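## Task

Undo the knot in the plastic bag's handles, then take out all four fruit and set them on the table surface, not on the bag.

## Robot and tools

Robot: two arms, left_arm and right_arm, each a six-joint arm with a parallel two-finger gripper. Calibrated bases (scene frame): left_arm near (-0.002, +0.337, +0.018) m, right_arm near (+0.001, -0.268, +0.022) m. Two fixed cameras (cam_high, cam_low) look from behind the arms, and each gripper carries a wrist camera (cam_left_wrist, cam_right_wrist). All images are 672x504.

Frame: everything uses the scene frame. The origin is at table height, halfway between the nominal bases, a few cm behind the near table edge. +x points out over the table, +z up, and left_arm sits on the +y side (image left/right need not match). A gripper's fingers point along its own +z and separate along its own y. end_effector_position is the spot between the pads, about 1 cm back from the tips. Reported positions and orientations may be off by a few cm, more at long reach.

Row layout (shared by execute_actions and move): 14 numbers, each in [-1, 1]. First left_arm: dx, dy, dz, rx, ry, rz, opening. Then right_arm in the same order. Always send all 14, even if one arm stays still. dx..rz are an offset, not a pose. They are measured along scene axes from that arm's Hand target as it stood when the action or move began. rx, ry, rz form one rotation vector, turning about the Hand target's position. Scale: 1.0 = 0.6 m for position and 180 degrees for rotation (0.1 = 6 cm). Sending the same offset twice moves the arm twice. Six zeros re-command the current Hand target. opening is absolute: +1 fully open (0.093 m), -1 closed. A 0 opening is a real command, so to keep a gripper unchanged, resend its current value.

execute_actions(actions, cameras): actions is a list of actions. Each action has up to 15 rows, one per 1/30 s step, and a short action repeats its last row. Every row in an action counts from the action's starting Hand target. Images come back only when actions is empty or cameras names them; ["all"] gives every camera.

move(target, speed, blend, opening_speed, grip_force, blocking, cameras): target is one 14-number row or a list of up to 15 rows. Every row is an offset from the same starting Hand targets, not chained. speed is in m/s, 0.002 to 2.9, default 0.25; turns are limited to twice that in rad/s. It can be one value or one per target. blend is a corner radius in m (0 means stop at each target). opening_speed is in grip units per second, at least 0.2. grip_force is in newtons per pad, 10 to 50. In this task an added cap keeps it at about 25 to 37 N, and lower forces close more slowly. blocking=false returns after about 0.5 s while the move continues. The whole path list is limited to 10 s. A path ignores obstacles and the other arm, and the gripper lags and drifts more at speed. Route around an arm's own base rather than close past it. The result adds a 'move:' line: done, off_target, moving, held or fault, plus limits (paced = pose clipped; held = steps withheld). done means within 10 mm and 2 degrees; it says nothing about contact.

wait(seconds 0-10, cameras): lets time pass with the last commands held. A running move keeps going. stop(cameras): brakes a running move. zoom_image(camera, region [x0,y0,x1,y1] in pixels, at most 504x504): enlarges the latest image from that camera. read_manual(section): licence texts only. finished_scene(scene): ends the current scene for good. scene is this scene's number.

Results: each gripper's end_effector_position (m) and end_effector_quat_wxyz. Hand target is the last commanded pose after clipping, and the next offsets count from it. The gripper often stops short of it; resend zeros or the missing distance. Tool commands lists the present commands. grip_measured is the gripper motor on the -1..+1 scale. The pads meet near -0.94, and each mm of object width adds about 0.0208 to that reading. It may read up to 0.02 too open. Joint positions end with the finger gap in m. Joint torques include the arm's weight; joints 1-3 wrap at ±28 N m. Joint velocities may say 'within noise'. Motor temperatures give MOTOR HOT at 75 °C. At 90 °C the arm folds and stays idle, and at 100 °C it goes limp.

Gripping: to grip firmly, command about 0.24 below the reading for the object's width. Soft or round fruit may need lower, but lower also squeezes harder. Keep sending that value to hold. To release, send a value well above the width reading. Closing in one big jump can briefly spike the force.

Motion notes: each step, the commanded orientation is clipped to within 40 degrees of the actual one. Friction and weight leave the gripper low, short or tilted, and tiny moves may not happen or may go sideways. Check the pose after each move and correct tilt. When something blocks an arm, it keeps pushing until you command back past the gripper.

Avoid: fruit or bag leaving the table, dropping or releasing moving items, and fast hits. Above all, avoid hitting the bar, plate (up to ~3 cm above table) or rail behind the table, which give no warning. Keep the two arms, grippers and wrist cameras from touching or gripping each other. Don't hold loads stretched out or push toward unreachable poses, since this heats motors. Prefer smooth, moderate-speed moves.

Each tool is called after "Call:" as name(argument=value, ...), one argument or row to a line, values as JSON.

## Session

Call:
execute_actions(
  actions=[],
)

Call:
zoom_image(
  camera="cam_high",
  region=[240, 130, 500, 330],
)

Scene clock: 0.00 s.
left_arm: end_effector_position=(+0.3770, +0.3850, +0.0878) grip_measured=+1.000 end_effector_quat_wxyz=(+0.539, -0.086, +0.835, +0.074) | right_arm: end_effector_position=(+0.3744, -0.3107, +0.0918) grip_measured=+1.000 end_effector_quat_wxyz=(+0.524, +0.124, +0.834, -0.117)
Joint positions: left_arm=[0.045 1.552 0.353 0.785 -0.183 -0.038 0.093] | right_arm=[0.021 1.54 0.375 0.705 0.399 0.101 0.093]
Joint velocities: within noise
Joint torques (N m): no reading
Motor temperatures (°C): left_arm=[22 30 39 25 22 24 22] | right_arm=[24 50 33 25 24 26 24]
Heat: left arm: 39 °C; right arm: 50 °C.
Hand target: left_arm +0.3785, +0.3847, +0.0907; +0.542, -0.086, +0.833, +0.073 | right_arm +0.3770, -0.3098, +0.0968; +0.530, +0.125, +0.831, -0.115
Tool commands: left_gripper/opening=+1.0 right_gripper/opening=+1.0

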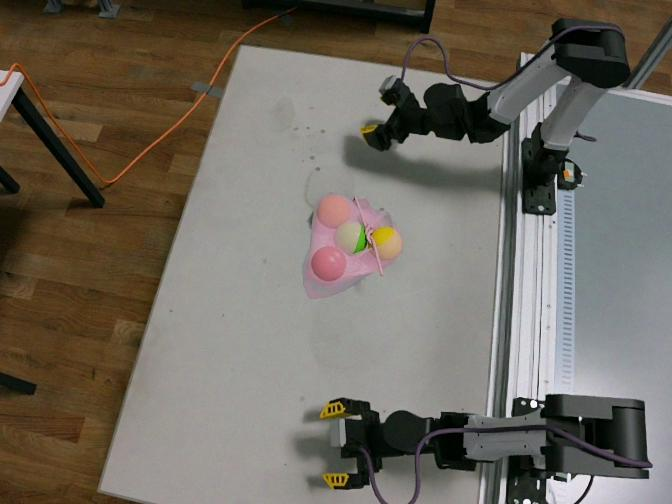

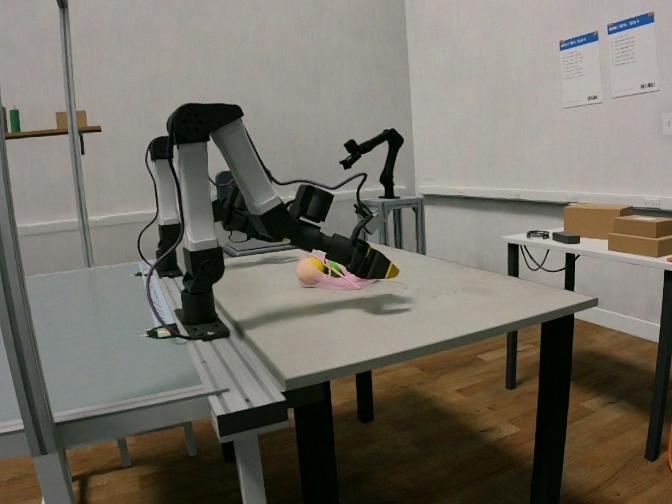

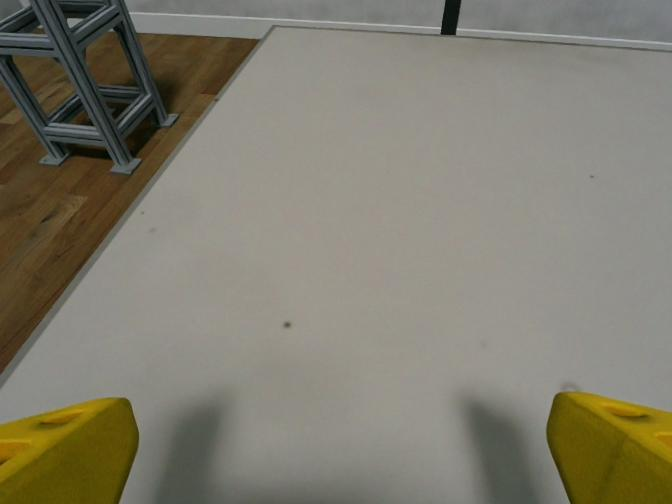

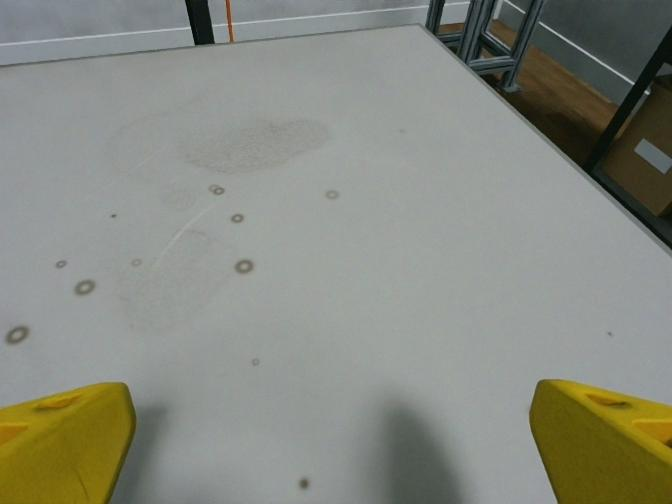

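Scaled by 1.938 from the camera's 672x504 image, which has a finer 960x720 frame.

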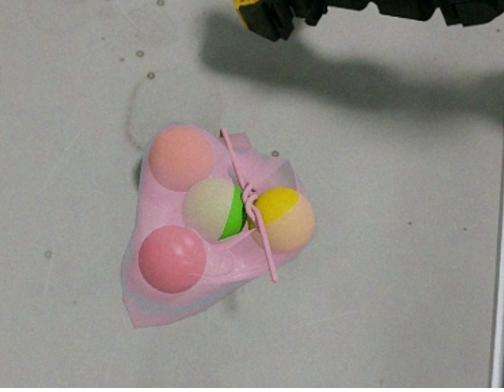

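Call:
move(
  target=[-0.0142,-0.4912,0.1822,0.059,0.1178,-0.4806,0.0,-0.1283,0.183,0.172,0.0906,0.3431,0.0609,0.0],
  speed=0.35,
  cameras=["all"],
)

Call:
zoom_image(
  camera="cam_left_wrist",
  region=[150, 60, 600, 360],
)

Scene clock: 22.93 s.
left_arm: end_effector_position=(+0.3755, +0.0940, +0.1985) grip_measured=+0.002 end_effector_quat_wxyz=(+0.315, +0.556, +0.737, -0.220) | right_arm: end_effector_position=(+0.2987, -0.2053, +0.1972) grip_measured=+0.003 end_effector_quat_wxyz=(+0.021, +0.043, +0.999, -0.006)
Joint positions: left_arm=[-0.374 1.76 1.484 -0.722 0.565 0.752 0.045] | right_arm=[0.201 1.664 1.592 -1.459 0.044 0.329 0.045]
Joint torques (N m): left_arm=[-0.69 -6.67 10.37 0.97 0.69 0.15] | right_arm=[0.54 -5.64 8.62 0.17 -0.03 0.17]
Motor temperatures (°C): left_arm=[22 32 41 30 22 24 22] | right_arm=[24 51 35 29 24 26 24]
Heat: left arm: 41 °C; right arm: 51 °C.
Hand target: left_arm +0.3700, +0.0900, +0.2001; +0.302, +0.563, +0.733, -0.233 | right_arm +0.2999, -0.2000, +0.2000; +0.017, +0.043, +0.999, -0.001
Off the commanded pose: left_arm 0.007 m, 2 deg | right_arm 0.006 m, 1 deg.
move: done

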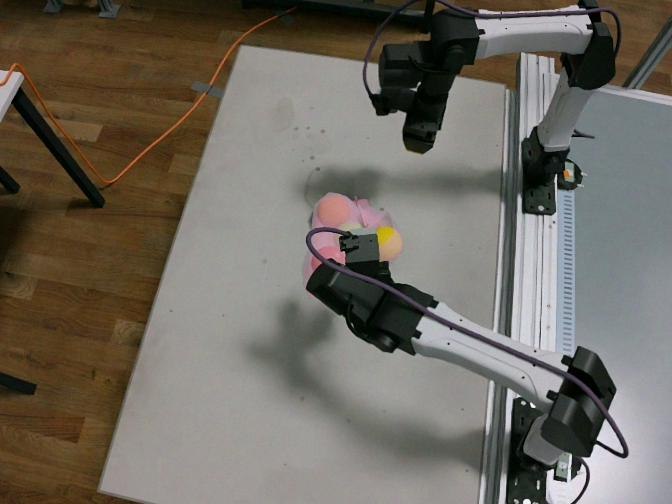

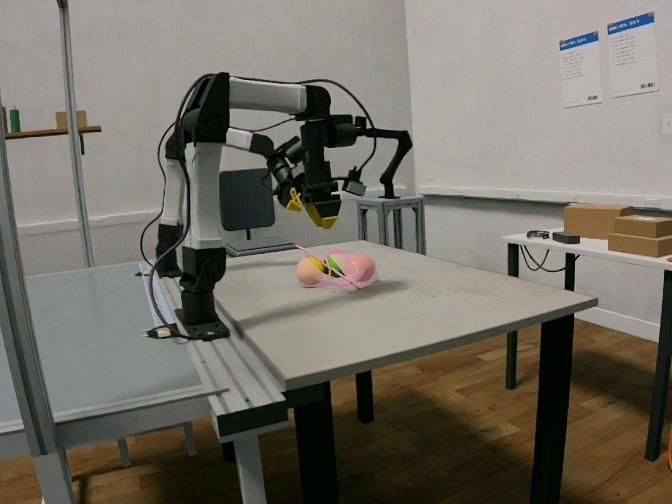

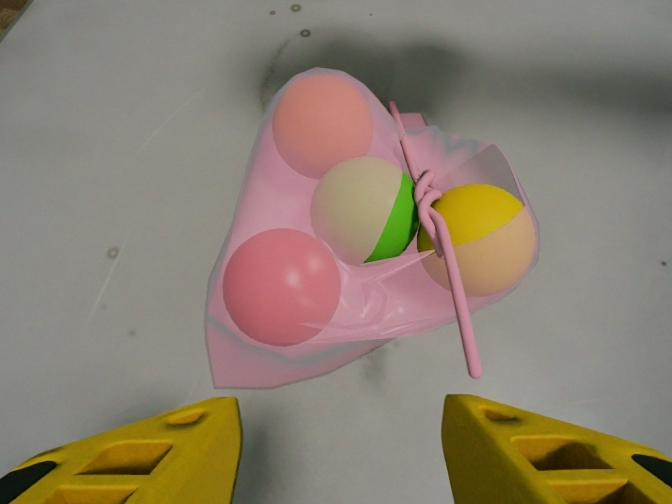

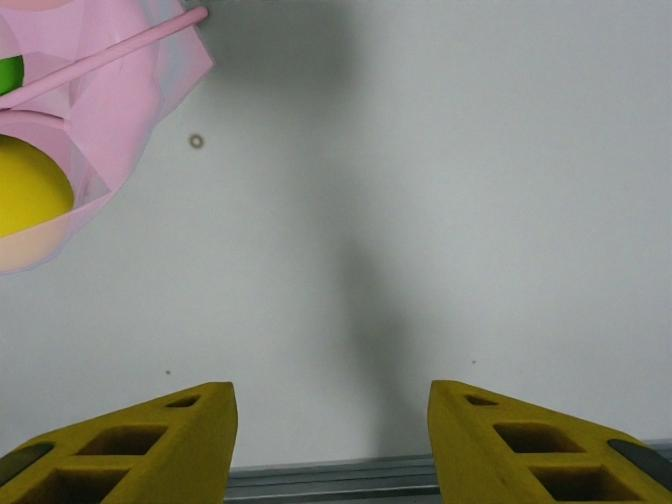

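Scaled by 1.120 from the camera's 672x504 image, which has a finer 960x720 frame.

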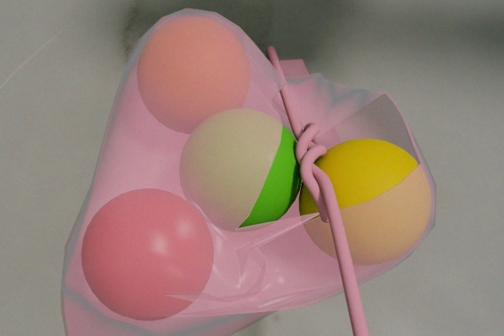

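Call:
zoom_image(
  camera="cam_left_wrist",
  region=[360, 80, 520, 300],
)

Call:
zoom_image(
  camera="cam_left_wrist",
  region=[395, 150, 475, 260],
)

Scaled by 2.291 from the camera's 672x504 image, which has a finer 960x720 frame.

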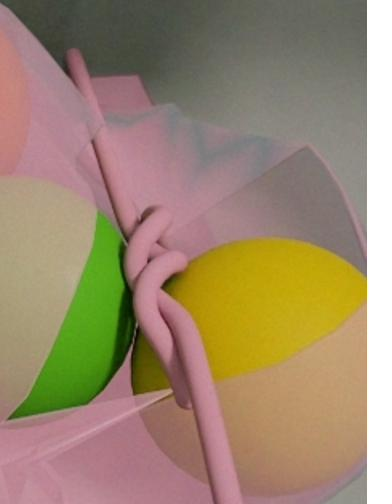

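Scaled by 4.582 from the camera's 672x504 image, which has a finer 960x720 frame.

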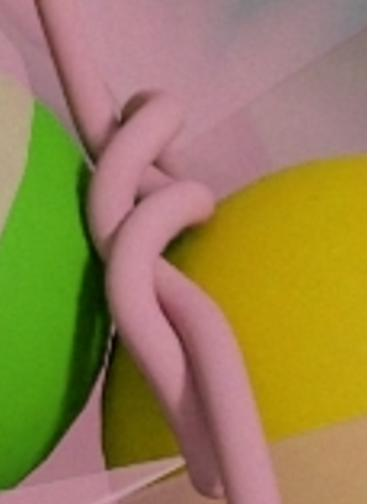

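Call:
move(
  target=[0,0,0,0,0,0,0.0,0.0168,0.2333,-0.0417,0,0,0,0.0],
  speed=0.3,
  cameras=["cam_right_wrist"],
)

Call:
zoom_image(
  camera="cam_right_wrist",
  region=[200, 60, 460, 300],
)

Scene clock: 33.57 s.
left_arm: end_effector_position=(+0.3753, +0.0941, +0.1984) grip_measured=+0.002 end_effector_quat_wxyz=(+0.315, +0.556, +0.737, -0.220) | right_arm: end_effector_position=(+0.3062, -0.0630, +0.1736) grip_measured=+0.003 end_effector_quat_wxyz=(+0.015, +0.038, +0.999, -0.001)
Joint positions: left_arm=[-0.374 1.76 1.484 -0.723 0.565 0.752 0.045] | right_arm=[0.576 1.933 1.82 -1.441 0.042 0.695 0.045]
Joint torques (N m): left_arm=[-0.72 -6.69 10.33 1 0.71 0.16] | right_arm=[-0.27 -7.97 8.55 0.24 0.09 0.22]
Heat: left arm: 45 °C; right arm: 52 °C.
Hand target: left_arm +0.3700, +0.0900, +0.2001; +0.302, +0.563, +0.733, -0.233 | right_arm +0.3100, -0.0601, +0.1749; +0.017, +0.043, +0.999, -0.001
Off the commanded pose: left_arm 0.007 m, 2 deg | right_arm 0.005 m, 1 deg.
move: done
Images, in order (width x height): cam_right_wrist 672x504.

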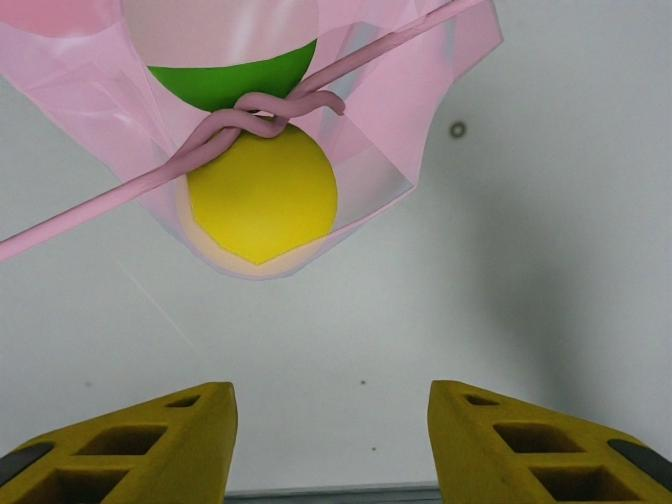

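Scaled by 1.938 from the camera's 672x504 image, which has a finer 960x720 frame.

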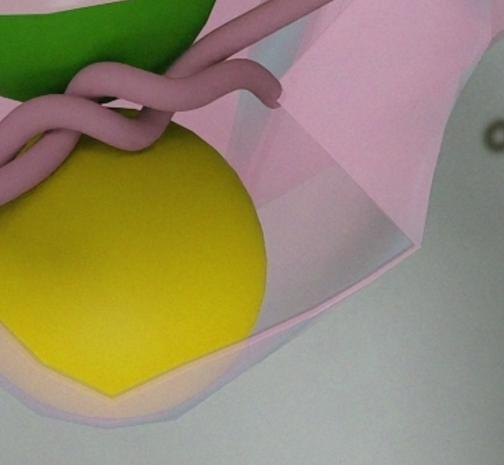

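Call:
execute_actions(
  actions=[],
  cameras=["all"],
)

Scene clock: 51.93 s.
left_arm: end_effector_position=(+0.3753, +0.0941, +0.1984) grip_measured=+0.002 end_effector_quat_wxyz=(+0.315, +0.556, +0.737, -0.220) | right_arm: end_effector_position=(+0.3062, -0.0630, +0.1736) grip_measured=+0.003 end_effector_quat_wxyz=(+0.015, +0.038, +0.999, -0.001)
Joint positions: left_arm=[-0.374 1.76 1.484 -0.723 0.565 0.752 0.045] | right_arm=[0.576 1.933 1.82 -1.441 0.042 0.695 0.045]
Joint velocities: within noise
Joint torques (N m): left_arm=[-0.65 -6.67 10.35 1 0.71 0.17] | right_arm=[-0.24 -7.91 8.55 0.19 0.11 0.23]
Motor temperatures (°C): left_arm=[22 34 48 28 22 24 22] | right_arm=[24 54 38 26 24 26 24]
Heat: left arm: 48 °C; right arm: 54 °C.
Hand target: left_arm +0.3700, +0.0900, +0.2001; +0.302, +0.563, +0.733, -0.233 | right_arm +0.3100, -0.0601, +0.1749; +0.017, +0.043, +0.999, -0.001
Tool commands: left_gripper/opening=+0.0 right_gripper/opening=+0.0
Off the commanded pose: left_arm 0.007 m, 2 deg | right_arm 0.005 m, 1 deg.

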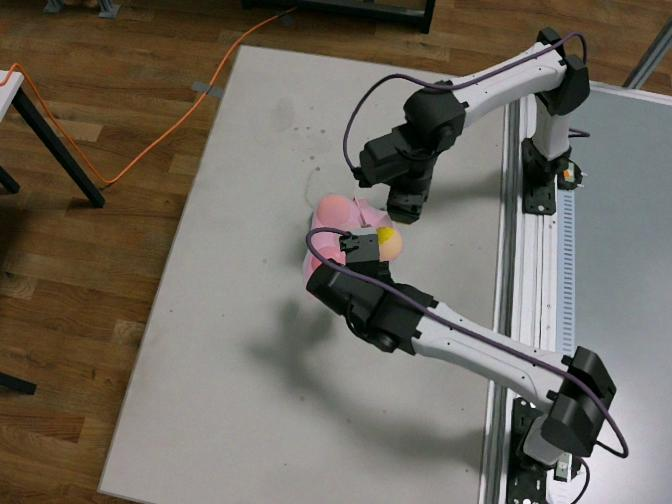

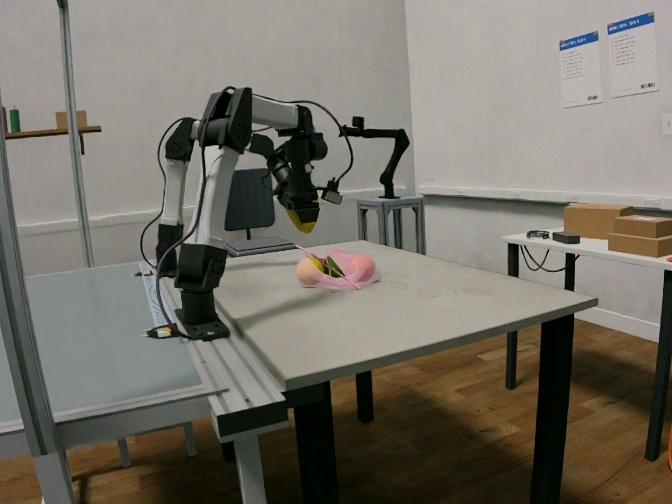

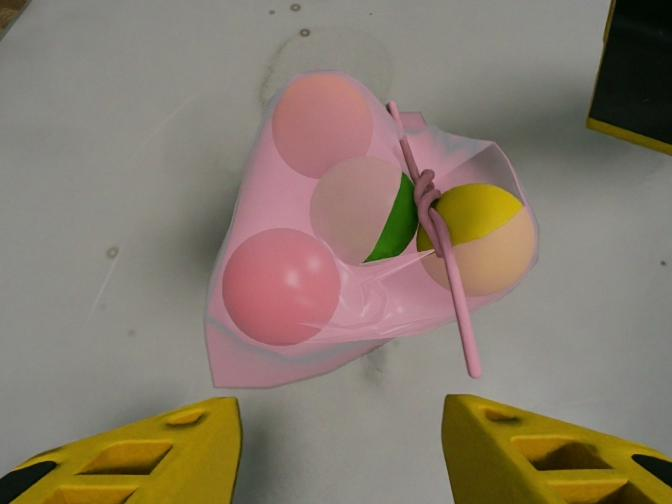

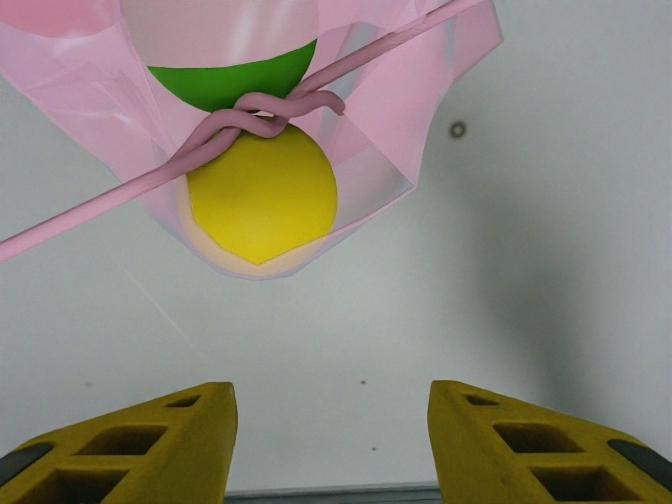

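Call:
zoom_image(
  camera="cam_right_wrist",
  region=[120, 20, 400, 230],
)

Call:
zoom_image(
  camera="cam_left_wrist",
  region=[340, 80, 560, 290],
)

Scaled by 1.800 from the camera's 672x504 image, which has a finer 960x720 frame.

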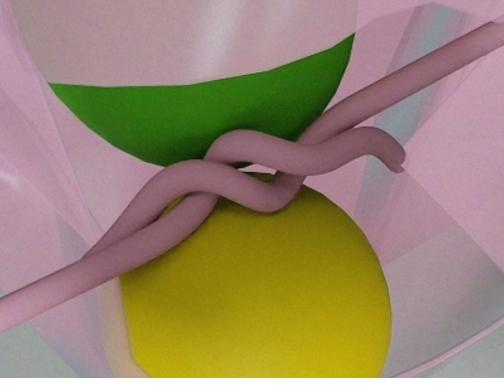

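Scaled by 2.291 from the camera's 672x504 image, which has a finer 960x720 frame.

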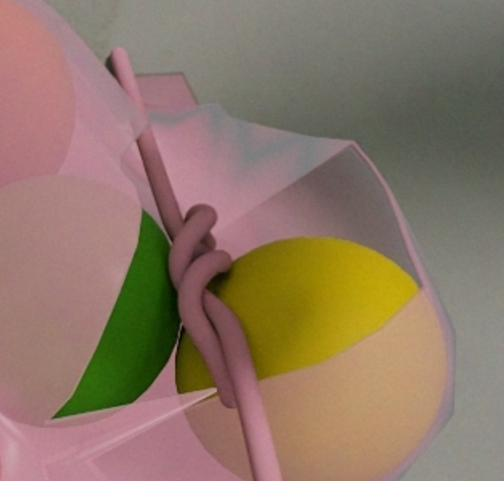

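Call:
zoom_image(
  camera="cam_right_wrist",
  region=[270, 60, 430, 220],
)

Call:
zoom_image(
  camera="cam_left_wrist",
  region=[380, 150, 480, 270],
)

Scaled by 3.150 from the camera's 672x504 image, which has a finer 960x720 frame.

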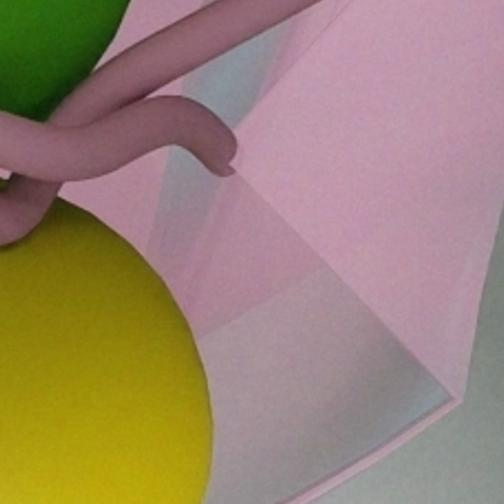

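Scaled by 4.200 from the camera's 672x504 image, which has a finer 960x720 frame.

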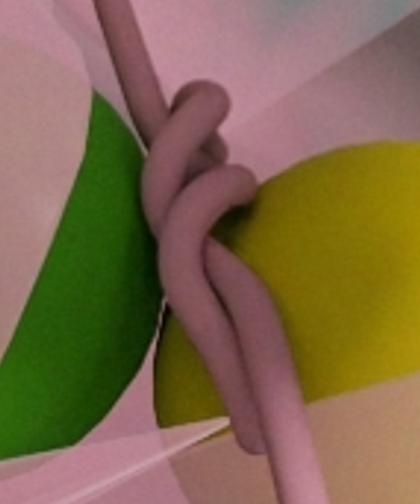

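Call:
move(
  target=[-0.1067, -0.0405, -0.2168, 0, 0, 0, -0.35, -0.1475, -0.3407, 0.0818, 0, 0, 0, 0.0],
  speed=0.2,
  cameras=["cam_left_wrist"],
)

Scene clock: 120.97 s.
left_arm: end_effector_position=(+0.3026, +0.0677, +0.0714) grip_measured=-0.348 end_effector_quat_wxyz=(+0.291, +0.565, +0.733, -0.241) | right_arm: end_effector_position=(+0.2299, -0.2645, +0.2241) grip_measured=+0.003 end_effector_quat_wxyz=(+0.035, +0.045, +0.998, -0.004)
Joint positions: left_arm=[-0.514 1.742 0.929 -0.175 0.531 0.641 0.028] | right_arm=[0.016 1.37 1.426 -1.551 0.036 0.149 0.045]
Joint torques (N m): left_arm=[-0.77 -6.68 5.71 1.94 0.16 -0.11] | right_arm=[-1.1 -5.38 5 0.25 -0.07 0.03]
Motor temperatures (°C): left_arm=[22 36 52 28 22 24 22] | right_arm=[24 56 40 25 24 26 24]
Heat: left arm: 52 °C; right arm: 56 °C.
Hand target: left_arm +0.3060, +0.0657, +0.0700; +0.302, +0.563, +0.733, -0.233 | right_arm +0.2216, -0.2645, +0.2241; +0.017, +0.043, +0.999, -0.001
Off the commanded pose: left_arm 0.004 m, 2 deg | right_arm 0.008 m, 2 deg.
joint sent to its limit (right arm) — joint 4 (wrist pitch), lower limit. The joint targets still meet the commanded pose.
move: done
Images, in order (width x height): cam_left_wrist 672x504.

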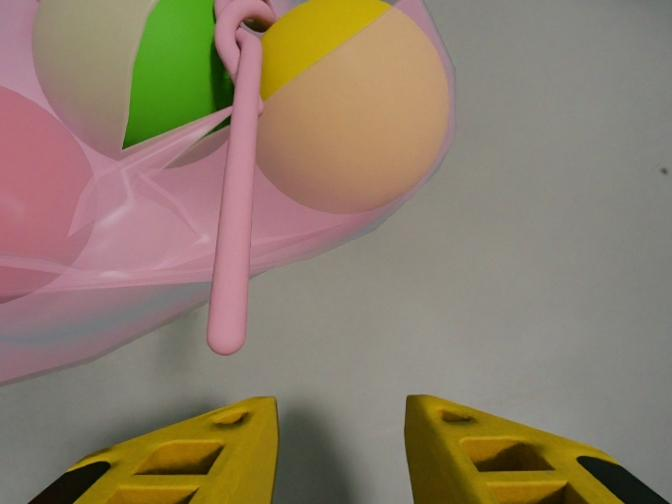

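Call:
move(
  target=[0.0, 0.1833, 0.2167, 0, 0, 0, -0.35, 0.2323, 0.3158, -0.1235, 0, 0, 0.2444, -0.2],
  speed=0.2,
  cameras=["cam_right_wrist", "cam_left_wrist"],
)

Scene clock: 162.27 s.
left_arm: end_effector_position=(+0.3099, +0.1759, +0.1871) grip_measured=-0.348 end_effector_quat_wxyz=(+0.297, +0.560, +0.740, -0.225) | right_arm: end_effector_position=(+0.3596, -0.0811, +0.1499) grip_measured=-0.197 end_effector_quat_wxyz=(+0.018, -0.326, +0.945, +0.001)
Joint positions: left_arm=[-0.186 1.495 1.194 -0.859 0.655 0.973 0.028] | right_arm=[0.454 2.065 1.918 -1.392 0.025 -0.167 0.036]
Joint torques (N m): left_arm=[0.25 -6.48 9.89 0.74 0.82 0.18] | right_arm=[0.39 -8.95 8.65 0.21 -0.1 0.03]
Motor temperatures (°C): left_arm=[22 36 46 33 22 24 22] | right_arm=[24 52 37 25 24 26 24]
Heat: left arm: 46 °C; right arm: 52 °C.
Hand target: left_arm +0.3060, +0.1756, +0.2001; +0.302, +0.563, +0.733, -0.233 | right_arm +0.3609, -0.0750, +0.1499; +0.016, -0.334, +0.942, +0.006
Off the commanded pose: left_arm 0.013 m, 1 deg | right_arm 0.006 m, 1 deg.
move: off_target (left_arm)
Images, in order (width x height): cam_left_wrist 672x504, cam_right_wrist 672x504.

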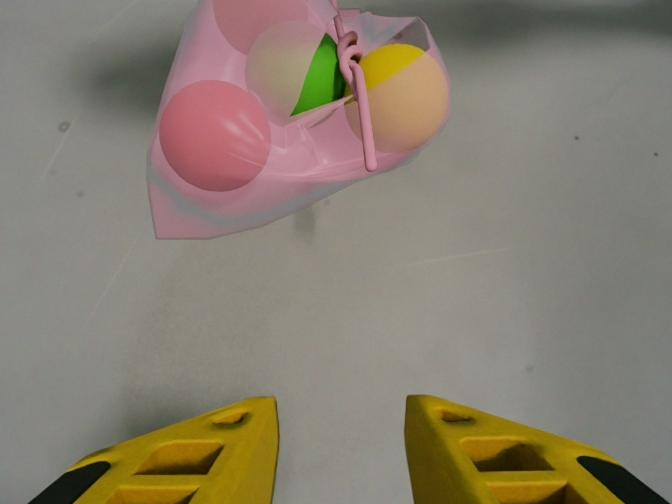

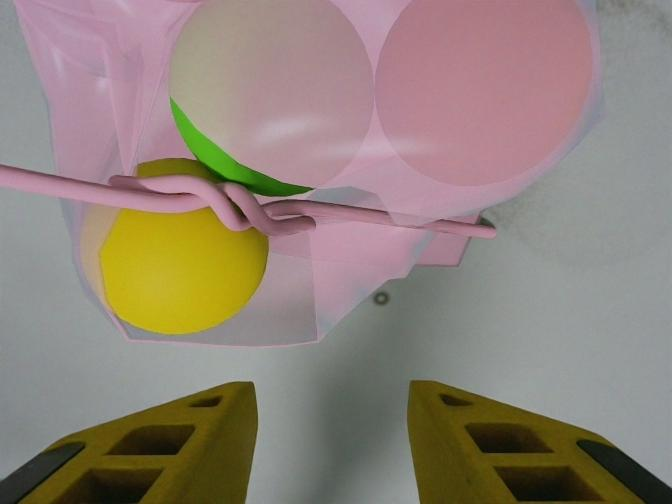

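Call:
zoom_image(
  camera="cam_right_wrist",
  region=[200, 150, 510, 350],
)

Scaled by 1.626 from the camera's 672x504 image, which has a finer 960x720 frame.

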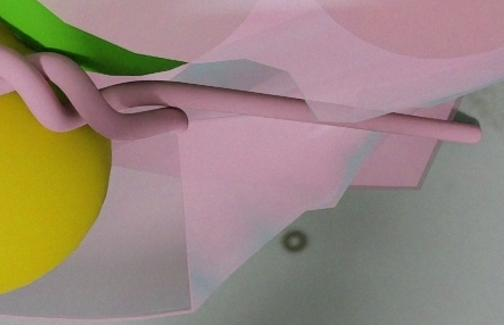

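Call:
move(
  target=[0, 0, 0, 0, 0, 0, -0.35, -0.0150, -0.0010, -0.0915, 0, 0, 0, -0.35],
  speed=0.15,
  cameras=["cam_right_wrist"],
)

Scene clock: 193.83 s.
left_arm: end_effector_position=(+0.3097, +0.1760, +0.1870) grip_measured=-0.348 end_effector_quat_wxyz=(+0.297, +0.560, +0.740, -0.225) | right_arm: end_effector_position=(+0.3533, -0.0814, +0.0934) grip_measured=-0.347 end_effector_quat_wxyz=(+0.008, -0.328, +0.945, +0.000)
Joint positions: left_arm=[-0.186 1.495 1.194 -0.86 0.655 0.974 0.028] | right_arm=[0.458 2.065 1.694 -1.187 0.025 -0.167 0.029]
Joint torques (N m): left_arm=[0.21 -6.53 9.88 0.74 0.84 0.19] | right_arm=[0.68 -11.67 5.34 0.42 -0.05 0.09]
Motor temperatures (°C): left_arm=[22 36 48 29 22 24 22] | right_arm=[24 55 39 25 24 26 24]
Heat: left arm: 48 °C; right arm: 55 °C.
Hand target: left_arm +0.3060, +0.1756, +0.2001; +0.302, +0.563, +0.733, -0.233 | right_arm +0.3519, -0.0756, +0.0950; +0.016, -0.335, +0.942, +0.006
Off the commanded pose: left_arm 0.014 m, 1 deg | right_arm 0.006 m, 1 deg.
move: off_target (left_arm)
Images, in order (width x height): cam_right_wrist 672x504.

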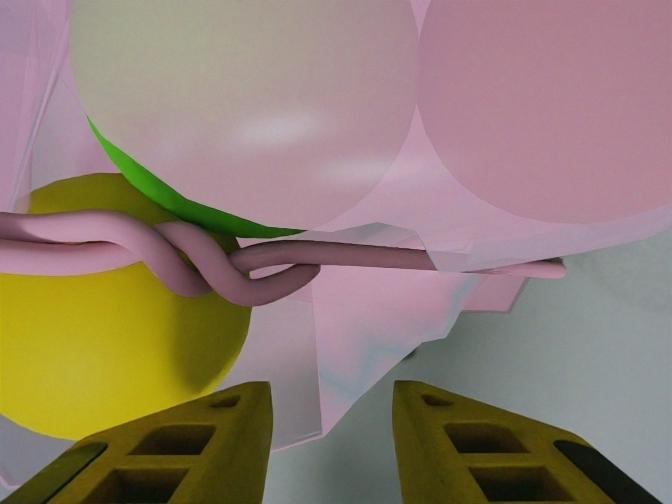

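Call:
move(
  target=[0, 0, 0, 0, 0, 0, -0.35, 0.0052, 0.0123, -0.0717, 0, 0, 0, -0.45],
  speed=0.12,
  cameras=["cam_right_wrist"],
)

Scene clock: 212.60 s.
left_arm: end_effector_position=(+0.3097, +0.1760, +0.1870) grip_measured=-0.348 end_effector_quat_wxyz=(+0.297, +0.560, +0.740, -0.225) | right_arm: end_effector_position=(+0.3588, -0.0741, +0.0645) grip_measured=-0.448 end_effector_quat_wxyz=(+0.025, -0.331, +0.943, +0.003)
Joint positions: left_arm=[-0.186 1.495 1.194 -0.86 0.655 0.974 0.028] | right_arm=[0.466 2.086 1.609 -1.047 0.025 -0.167 0.024]
Joint torques (N m): left_arm=[0.24 -6.49 9.91 0.75 0.85 0.16] | right_arm=[0.77 -8.64 5.15 0.52 -0.08 0.17]
Motor temperatures (°C): left_arm=[22 36 49 29 22 24 22] | right_arm=[24 58 38 25 24 26 24]
Heat: left arm: 49 °C; right arm: 58 °C.
Hand target: left_arm +0.3060, +0.1756, +0.2001; +0.302, +0.563, +0.733, -0.233 | right_arm +0.3551, -0.0683, +0.0520; +0.016, -0.335, +0.942, +0.006
Off the commanded pose: left_arm 0.014 m, 1 deg | right_arm 0.014 m, 1 deg.
move: off_target (left_arm, right_arm)
Images, in order (width x height): cam_right_wrist 672x504.

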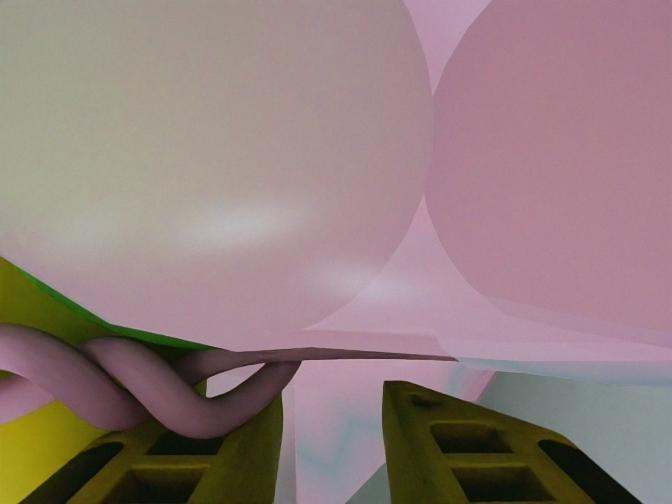

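Call:
move(
  target=[
    [0, 0, 0, 0, 0, 0, -0.35, 0.0, 0.0, -0.0217, 0, 0, 0, -0.45],
    [0, 0, 0, 0, 0, 0, -0.35, 0.0, 0.0, -0.0217, 0, 0, 0, -1.0],
  ],
  speed=0.08,
  opening_speed=0.4,
  cameras=["cam_right_wrist"],
)

Scene clock: 220.63 s.
left_arm: end_effector_position=(+0.3097, +0.1760, +0.1870) grip_measured=-0.348 end_effector_quat_wxyz=(+0.297, +0.560, +0.740, -0.225) | right_arm: end_effector_position=(+0.3591, -0.0736, +0.0526) grip_measured=-0.983 end_effector_quat_wxyz=(+0.026, -0.331, +0.943, +0.003)
Joint positions: left_arm=[-0.186 1.495 1.194 -0.86 0.655 0.974 0.028] | right_arm=[0.466 2.098 1.578 -1.002 0.025 -0.167 0]
Joint torques (N m): left_arm=[0.16 -6.52 9.84 0.74 0.83 0.16] | right_arm=[0.84 -8.64 4.88 0.51 -0.09 0.17]
Motor temperatures (°C): left_arm=[22 36 49 29 23 24 22] | right_arm=[24 57 37 25 24 26 24]
Heat: left arm: 49 °C; right arm: 57 °C.
Hand target: left_arm +0.3060, +0.1756, +0.2001; +0.302, +0.563, +0.733, -0.233 | right_arm +0.3551, -0.0682, +0.0390; +0.016, -0.335, +0.942, +0.006
Off the commanded pose: left_arm 0.014 m, 1 deg | right_arm 0.015 m, 1 deg.
move: off_target (left_arm, right_arm); target 2's new opening was sent with right_arm's hand 0.015 m and 1 deg from that target
Images, in order (width x height): cam_right_wrist 672x504.

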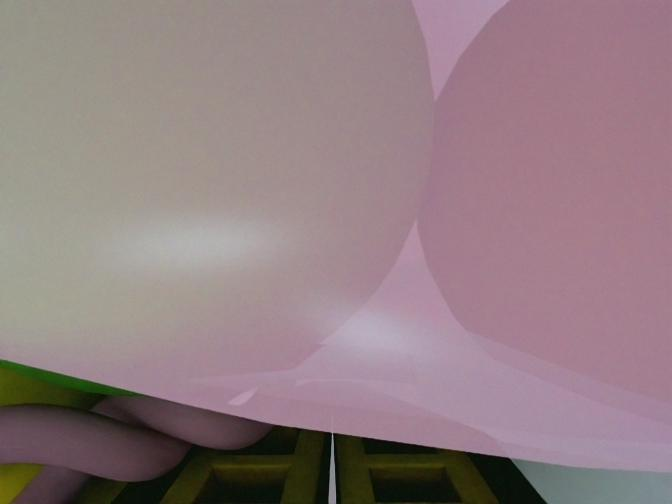

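Call:
move(
  target=[0, 0, 0, 0, 0, 0, -0.35, 0.0, -0.05, 0.0917, 0, 0, 0, -1.0],
  speed=0.1,
  cameras=["cam_right_wrist", "cam_left_wrist"],
)

Scene clock: 225.13 s.
left_arm: end_effector_position=(+0.3097, +0.1760, +0.1870) grip_measured=-0.348 end_effector_quat_wxyz=(+0.297, +0.560, +0.740, -0.225) | right_arm: end_effector_position=(+0.3501, -0.1010, +0.0737) grip_measured=-0.983 end_effector_quat_wxyz=(-0.006, -0.331, +0.943, -0.002)
Joint positions: left_arm=[-0.186 1.495 1.194 -0.86 0.655 0.974 0.028] | right_arm=[0.416 2.058 1.606 -1.134 0.024 -0.216 0]
Joint torques (N m): left_arm=[0.24 -6.49 9.94 0.74 0.86 0.16] | right_arm=[-0.54 -13.59 8.21 0.06 -0.08 0.04]
Motor temperatures (°C): left_arm=[22 36 50 28 23 24 22] | right_arm=[24 57 37 25 24 26 24]
Heat: left arm: 50 °C; right arm: 57 °C.
Hand target: left_arm +0.3060, +0.1756, +0.2001; +0.302, +0.563, +0.733, -0.233 | right_arm +0.3550, -0.0982, +0.0940; +0.016, -0.335, +0.942, +0.006
Off the commanded pose: left_arm 0.014 m, 1 deg | right_arm 0.021 m, 3 deg.
move: off_target (left_arm, right_arm)
Images, in order (width x height): cam_left_wrist 672x504, cam_right_wrist 672x504.

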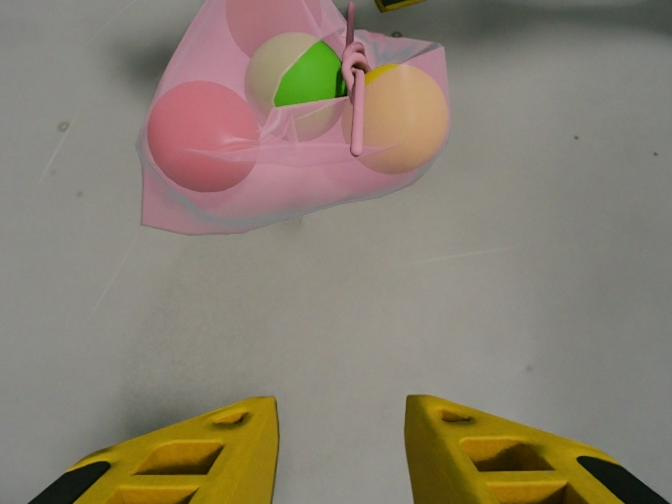

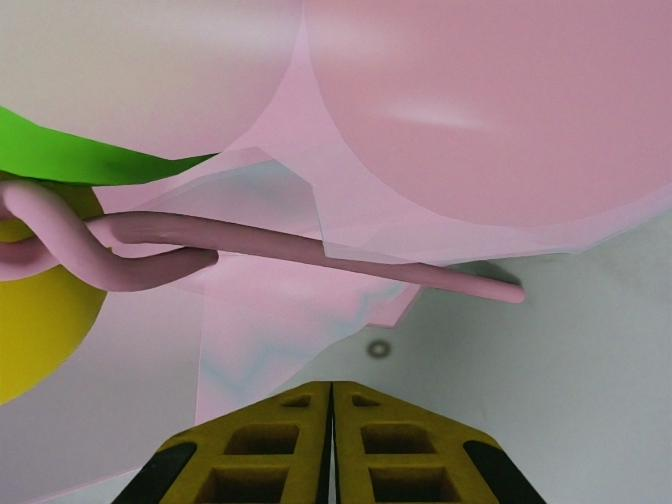

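Call:
move(
  target=[
    [0, 0, 0, 0, 0, 0, -0.35, 0.0, 0.0, 0.0933, 0, 0, 0, -1.0],
    [0, 0, 0, 0, 0, 0, -0.35, 0.0033, 0.0683, 0.0933, 0, 0, -0.5, -1.0],
  ],
  speed=0.2,
  blend=0.02,
  cameras=["cam_right_wrist"],
)

Scene clock: 248.30 s.
left_arm: end_effector_position=(+0.3097, +0.1760, +0.1870) grip_measured=-0.348 end_effector_quat_wxyz=(+0.297, +0.560, +0.740, -0.225) | right_arm: end_effector_position=(+0.3563, -0.0613, +0.1518) grip_measured=-0.983 end_effector_quat_wxyz=(+0.015, +0.430, +0.903, +0.000)
Joint positions: left_arm=[-0.186 1.495 1.194 -0.86 0.655 0.974 0.028] | right_arm=[0.51 2.121 2.009 -1.447 0.047 1.441 0]
Joint torques (N m): left_arm=[0.34 -6.46 9.92 0.74 0.87 0.15] | right_arm=[0.55 -8.88 8.54 0.09 0.18 0.23]
Motor temperatures (°C): left_arm=[22 36 50 28 23 24 22] | right_arm=[24 60 40 24 24 26 24]
Heat: left arm: 50 °C; right arm: 60 °C.
Hand target: left_arm +0.3060, +0.1756, +0.2001; +0.302, +0.563, +0.733, -0.233 | right_arm +0.3571, -0.0573, +0.1500; +0.016, +0.430, +0.903, -0.007
Off the commanded pose: left_arm 0.014 m, 1 deg | right_arm 0.004 m, 1 deg.
move: off_target (left_arm)
Images, in order (width x height): cam_right_wrist 672x504.

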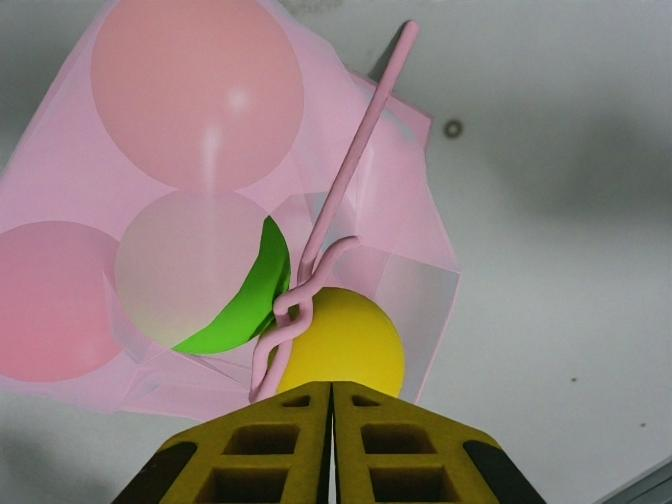

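Call:
zoom_image(
  camera="cam_right_wrist",
  region=[220, 200, 400, 400],
)

Scaled by 2.520 from the camera's 672x504 image, which has a finer 960x720 frame.

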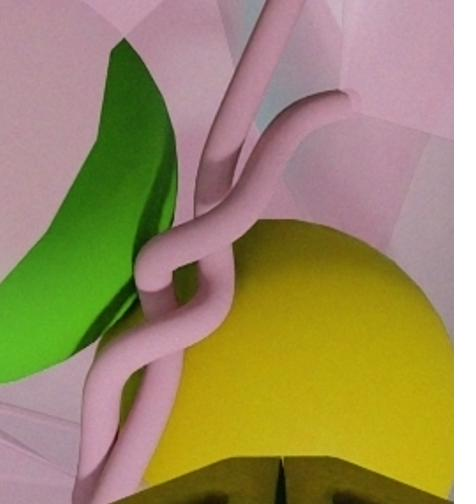

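Call:
move(
  target=[0, 0, 0, 0, 0, 0, -0.35, 0.0065, -0.0112, -0.0917, 0, 0, -0.1167, -0.5],
  speed=0.15,
  cameras=["cam_right_wrist"],
)

Scene clock: 265.63 s.
left_arm: end_effector_position=(+0.3097, +0.1760, +0.1870) grip_measured=-0.348 end_effector_quat_wxyz=(+0.297, +0.560, +0.740, -0.225) | right_arm: end_effector_position=(+0.3587, -0.0619, +0.1058) grip_measured=-0.502 end_effector_quat_wxyz=(+0.013, +0.581, +0.814, -0.002)
Joint positions: left_arm=[-0.186 1.495 1.194 -0.86 0.655 0.974 0.028] | right_arm=[0.503 2.129 1.839 -1.277 0.047 1.787 0.021]
Joint torques (N m): left_arm=[0.24 -6.52 9.94 0.74 0.84 0.19] | right_arm=[-0.77 -9.37 5.24 0.32 0.2 0.21]
Motor temperatures (°C): left_arm=[22 36 50 28 23 24 22] | right_arm=[24 59 40 24 24 26 24]
Heat: left arm: 50 °C; right arm: 59 °C.
Hand target: left_arm +0.3060, +0.1756, +0.2001; +0.302, +0.563, +0.733, -0.233 | right_arm +0.3608, -0.0639, +0.0950; +0.014, +0.587, +0.809, -0.010
Off the commanded pose: left_arm 0.014 m, 1 deg | right_arm 0.011 m, 1 deg.
move: off_target (left_arm, right_arm)
Images, in order (width x height): cam_right_wrist 672x504.

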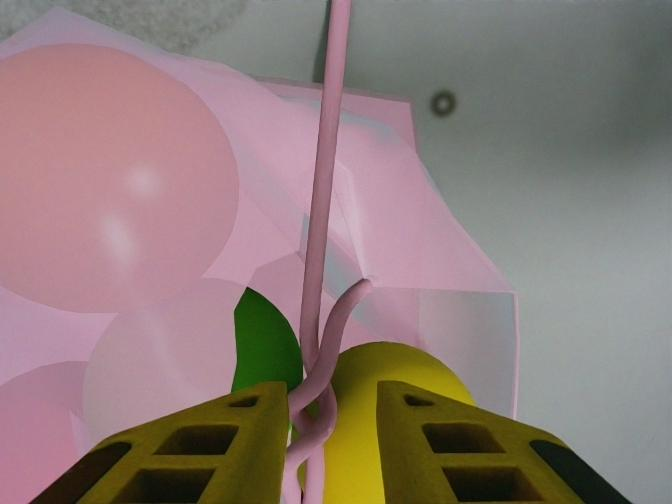

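Call:
move(
  target=[0, 0, 0, 0, 0, 0, -0.35, -0.0135, -0.0102, -0.0633, 0, 0, 0, -0.65],
  speed=0.12,
  cameras=["cam_right_wrist"],
)

Scene clock: 277.10 s.
left_arm: end_effector_position=(+0.3097, +0.1760, +0.1870) grip_measured=-0.348 end_effector_quat_wxyz=(+0.297, +0.560, +0.740, -0.225) | right_arm: end_effector_position=(+0.3505, -0.0681, +0.0615) grip_measured=-0.648 end_effector_quat_wxyz=(+0.010, +0.583, +0.812, -0.010)
Joint positions: left_arm=[-0.186 1.495 1.194 -0.86 0.655 0.974 0.028] | right_arm=[0.498 2.129 1.662 -1.117 0.048 1.787 0.014]
Joint torques (N m): left_arm=[0.23 -6.48 9.91 0.74 0.83 0.18] | right_arm=[-0.69 -10.58 5.04 0.28 0.17 0.18]
Motor temperatures (°C): left_arm=[22 36 51 28 23 24 22] | right_arm=[24 60 38 24 24 26 24]
Heat: left arm: 51 °C; right arm: 60 °C.
Hand target: left_arm +0.3060, +0.1756, +0.2001; +0.302, +0.563, +0.733, -0.233 | right_arm +0.3528, -0.0701, +0.0570; +0.014, +0.587, +0.809, -0.010
Off the commanded pose: left_arm 0.014 m, 1 deg | right_arm 0.005 m, 1 deg.
move: off_target (left_arm)
Images, in order (width x height): cam_right_wrist 672x504.

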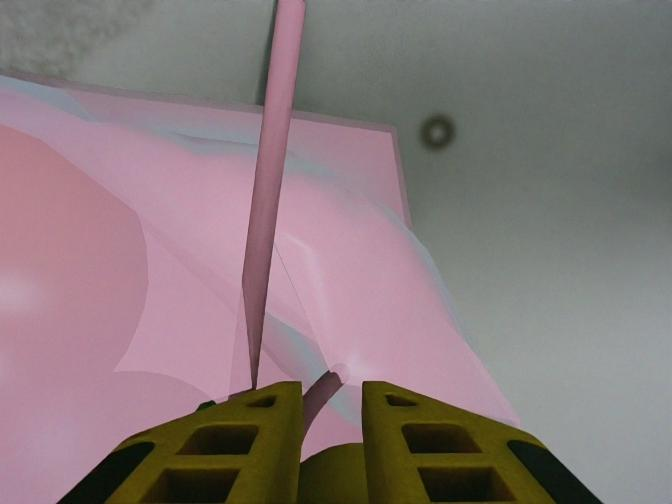

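Call:
move(
  target=[0, 0, 0, 0, 0, 0, -0.35, 0.0, 0.0, -0.006, 0, 0, 0, -1.0],
  speed=0.05,
  opening_speed=0.4,
  cameras=["cam_right_wrist"],
)

Scene clock: 282.93 s.
left_arm: end_effector_position=(+0.3097, +0.1760, +0.1870) grip_measured=-0.348 end_effector_quat_wxyz=(+0.297, +0.560, +0.740, -0.225) | right_arm: end_effector_position=(+0.3516, -0.0674, +0.0595) grip_measured=-0.983 end_effector_quat_wxyz=(+0.011, +0.583, +0.812, -0.006)
Joint positions: left_arm=[-0.186 1.495 1.194 -0.86 0.655 0.974 0.028] | right_arm=[0.498 2.129 1.653 -1.102 0.048 1.787 0]
Joint torques (N m): left_arm=[0.23 -6.46 9.99 0.74 0.84 0.16] | right_arm=[-0.8 -10.24 5.04 0.3 0.17 0.18]
Motor temperatures (°C): left_arm=[22 36 51 28 23 24 22] | right_arm=[24 60 38 24 24 26 24]
Heat: left arm: 51 °C; right arm: 60 °C.
Hand target: left_arm +0.3060, +0.1756, +0.2001; +0.302, +0.563, +0.733, -0.233 | right_arm +0.3528, -0.0701, +0.0534; +0.014, +0.587, +0.809, -0.010
Off the commanded pose: left_arm 0.014 m, 1 deg | right_arm 0.007 m, 1 deg.
move: off_target (left_arm)
Images, in order (width x height): cam_right_wrist 672x504.

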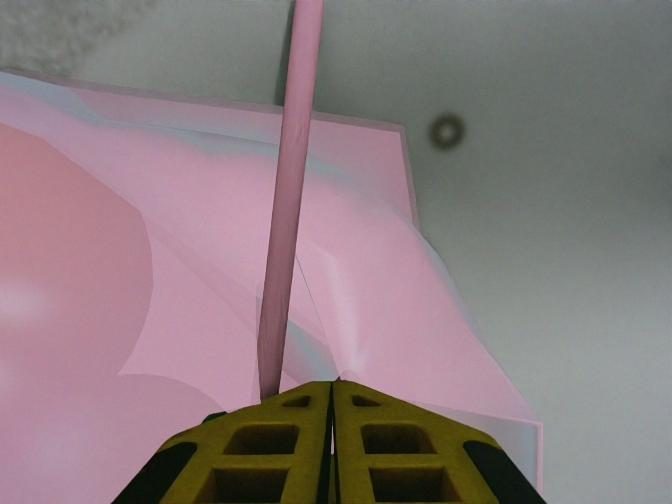

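Call:
move(
  target=[0, 0, 0, 0, 0, 0, -0.35, 0.0, -0.02, 0.0833, 0, 0, 0, -1.0],
  speed=0.1,
  cameras=["cam_right_wrist", "cam_left_wrist"],
)

Scene clock: 286.77 s.
left_arm: end_effector_position=(+0.3097, +0.1760, +0.1870) grip_measured=-0.348 end_effector_quat_wxyz=(+0.297, +0.560, +0.740, -0.225) | right_arm: end_effector_position=(+0.3456, -0.0821, +0.0807) grip_measured=-0.983 end_effector_quat_wxyz=(-0.001, +0.588, +0.808, -0.033)
Joint positions: left_arm=[-0.186 1.495 1.194 -0.86 0.655 0.974 0.028] | right_arm=[0.475 2.119 1.723 -1.239 0.048 1.78 0]
Joint torques (N m): left_arm=[0.25 -6.58 9.95 0.74 0.84 0.18] | right_arm=[-0.73 -14.32 8.24 -0.04 0.15 0.04]
Motor temperatures (°C): left_arm=[22 36 51 28 23 24 22] | right_arm=[24 61 38 24 24 26 24]
Heat: left arm: 51 °C; right arm: 61 °C.
Hand target: left_arm +0.3060, +0.1756, +0.2001; +0.302, +0.563, +0.733, -0.233 | right_arm +0.3529, -0.0820, +0.1034; +0.014, +0.587, +0.809, -0.010
Off the commanded pose: left_arm 0.014 m, 1 deg | right_arm 0.024 m, 3 deg.
move: off_target (left_arm, right_arm)
Images, in order (width x height): cam_left_wrist 672x504, cam_right_wrist 672x504.

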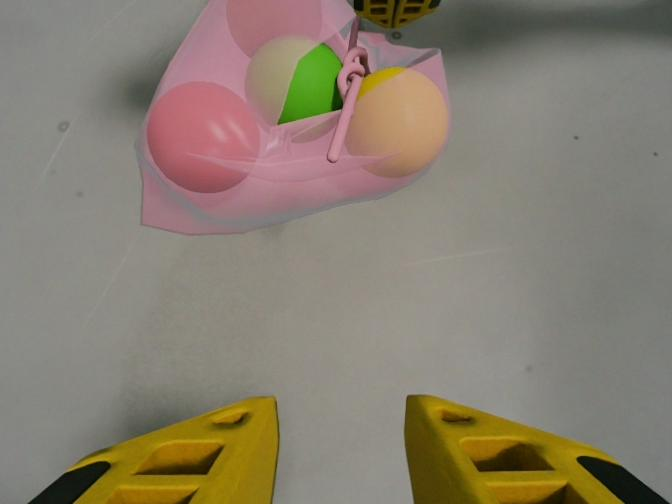

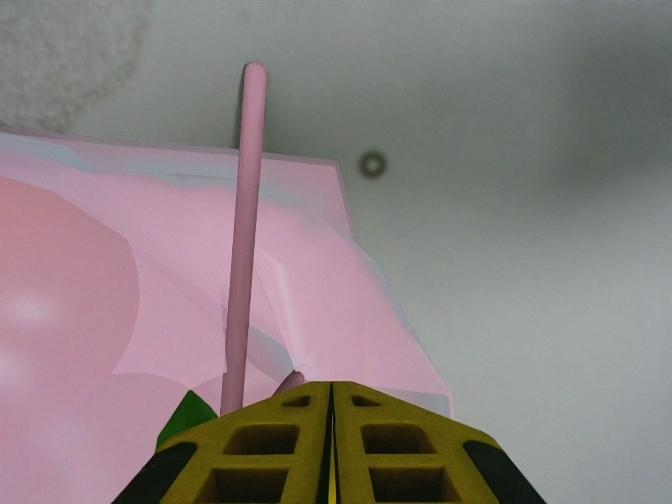

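Call:
move(
  target=[0, 0, 0, 0, 0, 0, -0.35, 0.0, 0.0133, 0.01, 0, 0, 0, -0.65],
  speed=0.1,
  cameras=["cam_right_wrist"],
)

Scene clock: 292.73 s.
left_arm: end_effector_position=(+0.3097, +0.1760, +0.1870) grip_measured=-0.348 end_effector_quat_wxyz=(+0.297, +0.560, +0.740, -0.225) | right_arm: end_effector_position=(+0.3501, -0.0798, +0.0922) grip_measured=-0.653 end_effector_quat_wxyz=(+0.002, +0.589, +0.808, -0.027)
Joint positions: left_arm=[-0.186 1.495 1.194 -0.86 0.655 0.974 0.028] | right_arm=[0.475 2.119 1.77 -1.272 0.048 1.78 0.014]
Joint torques (N m): left_arm=[0.21 -6.5 9.89 0.74 0.84 0.18] | right_arm=[0.73 -13.04 8.32 -0.02 0.14 0.2]
Motor temperatures (°C): left_arm=[22 36 51 28 23 24 22] | right_arm=[24 61 39 24 24 26 24]
Heat: left arm: 51 °C; right arm: 61 °C.
Hand target: left_arm +0.3060, +0.1756, +0.2001; +0.302, +0.563, +0.733, -0.233 | right_arm +0.3528, -0.0740, +0.1094; +0.014, +0.587, +0.809, -0.010
Off the commanded pose: left_arm 0.014 m, 1 deg | right_arm 0.018 m, 2 deg.
move: off_target (left_arm, right_arm)
Images, in order (width x height): cam_right_wrist 672x504.

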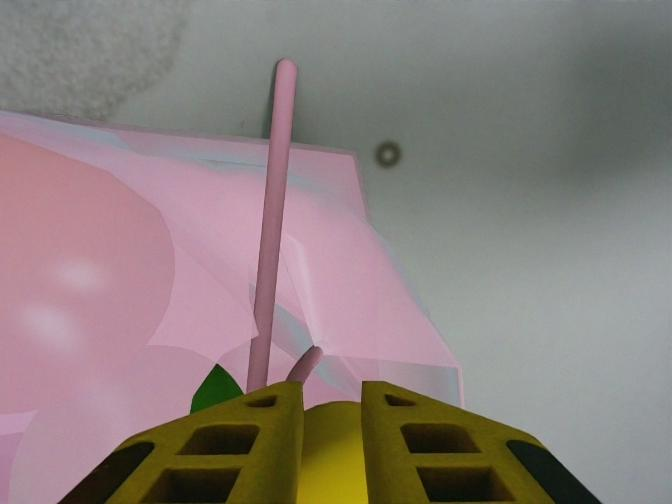

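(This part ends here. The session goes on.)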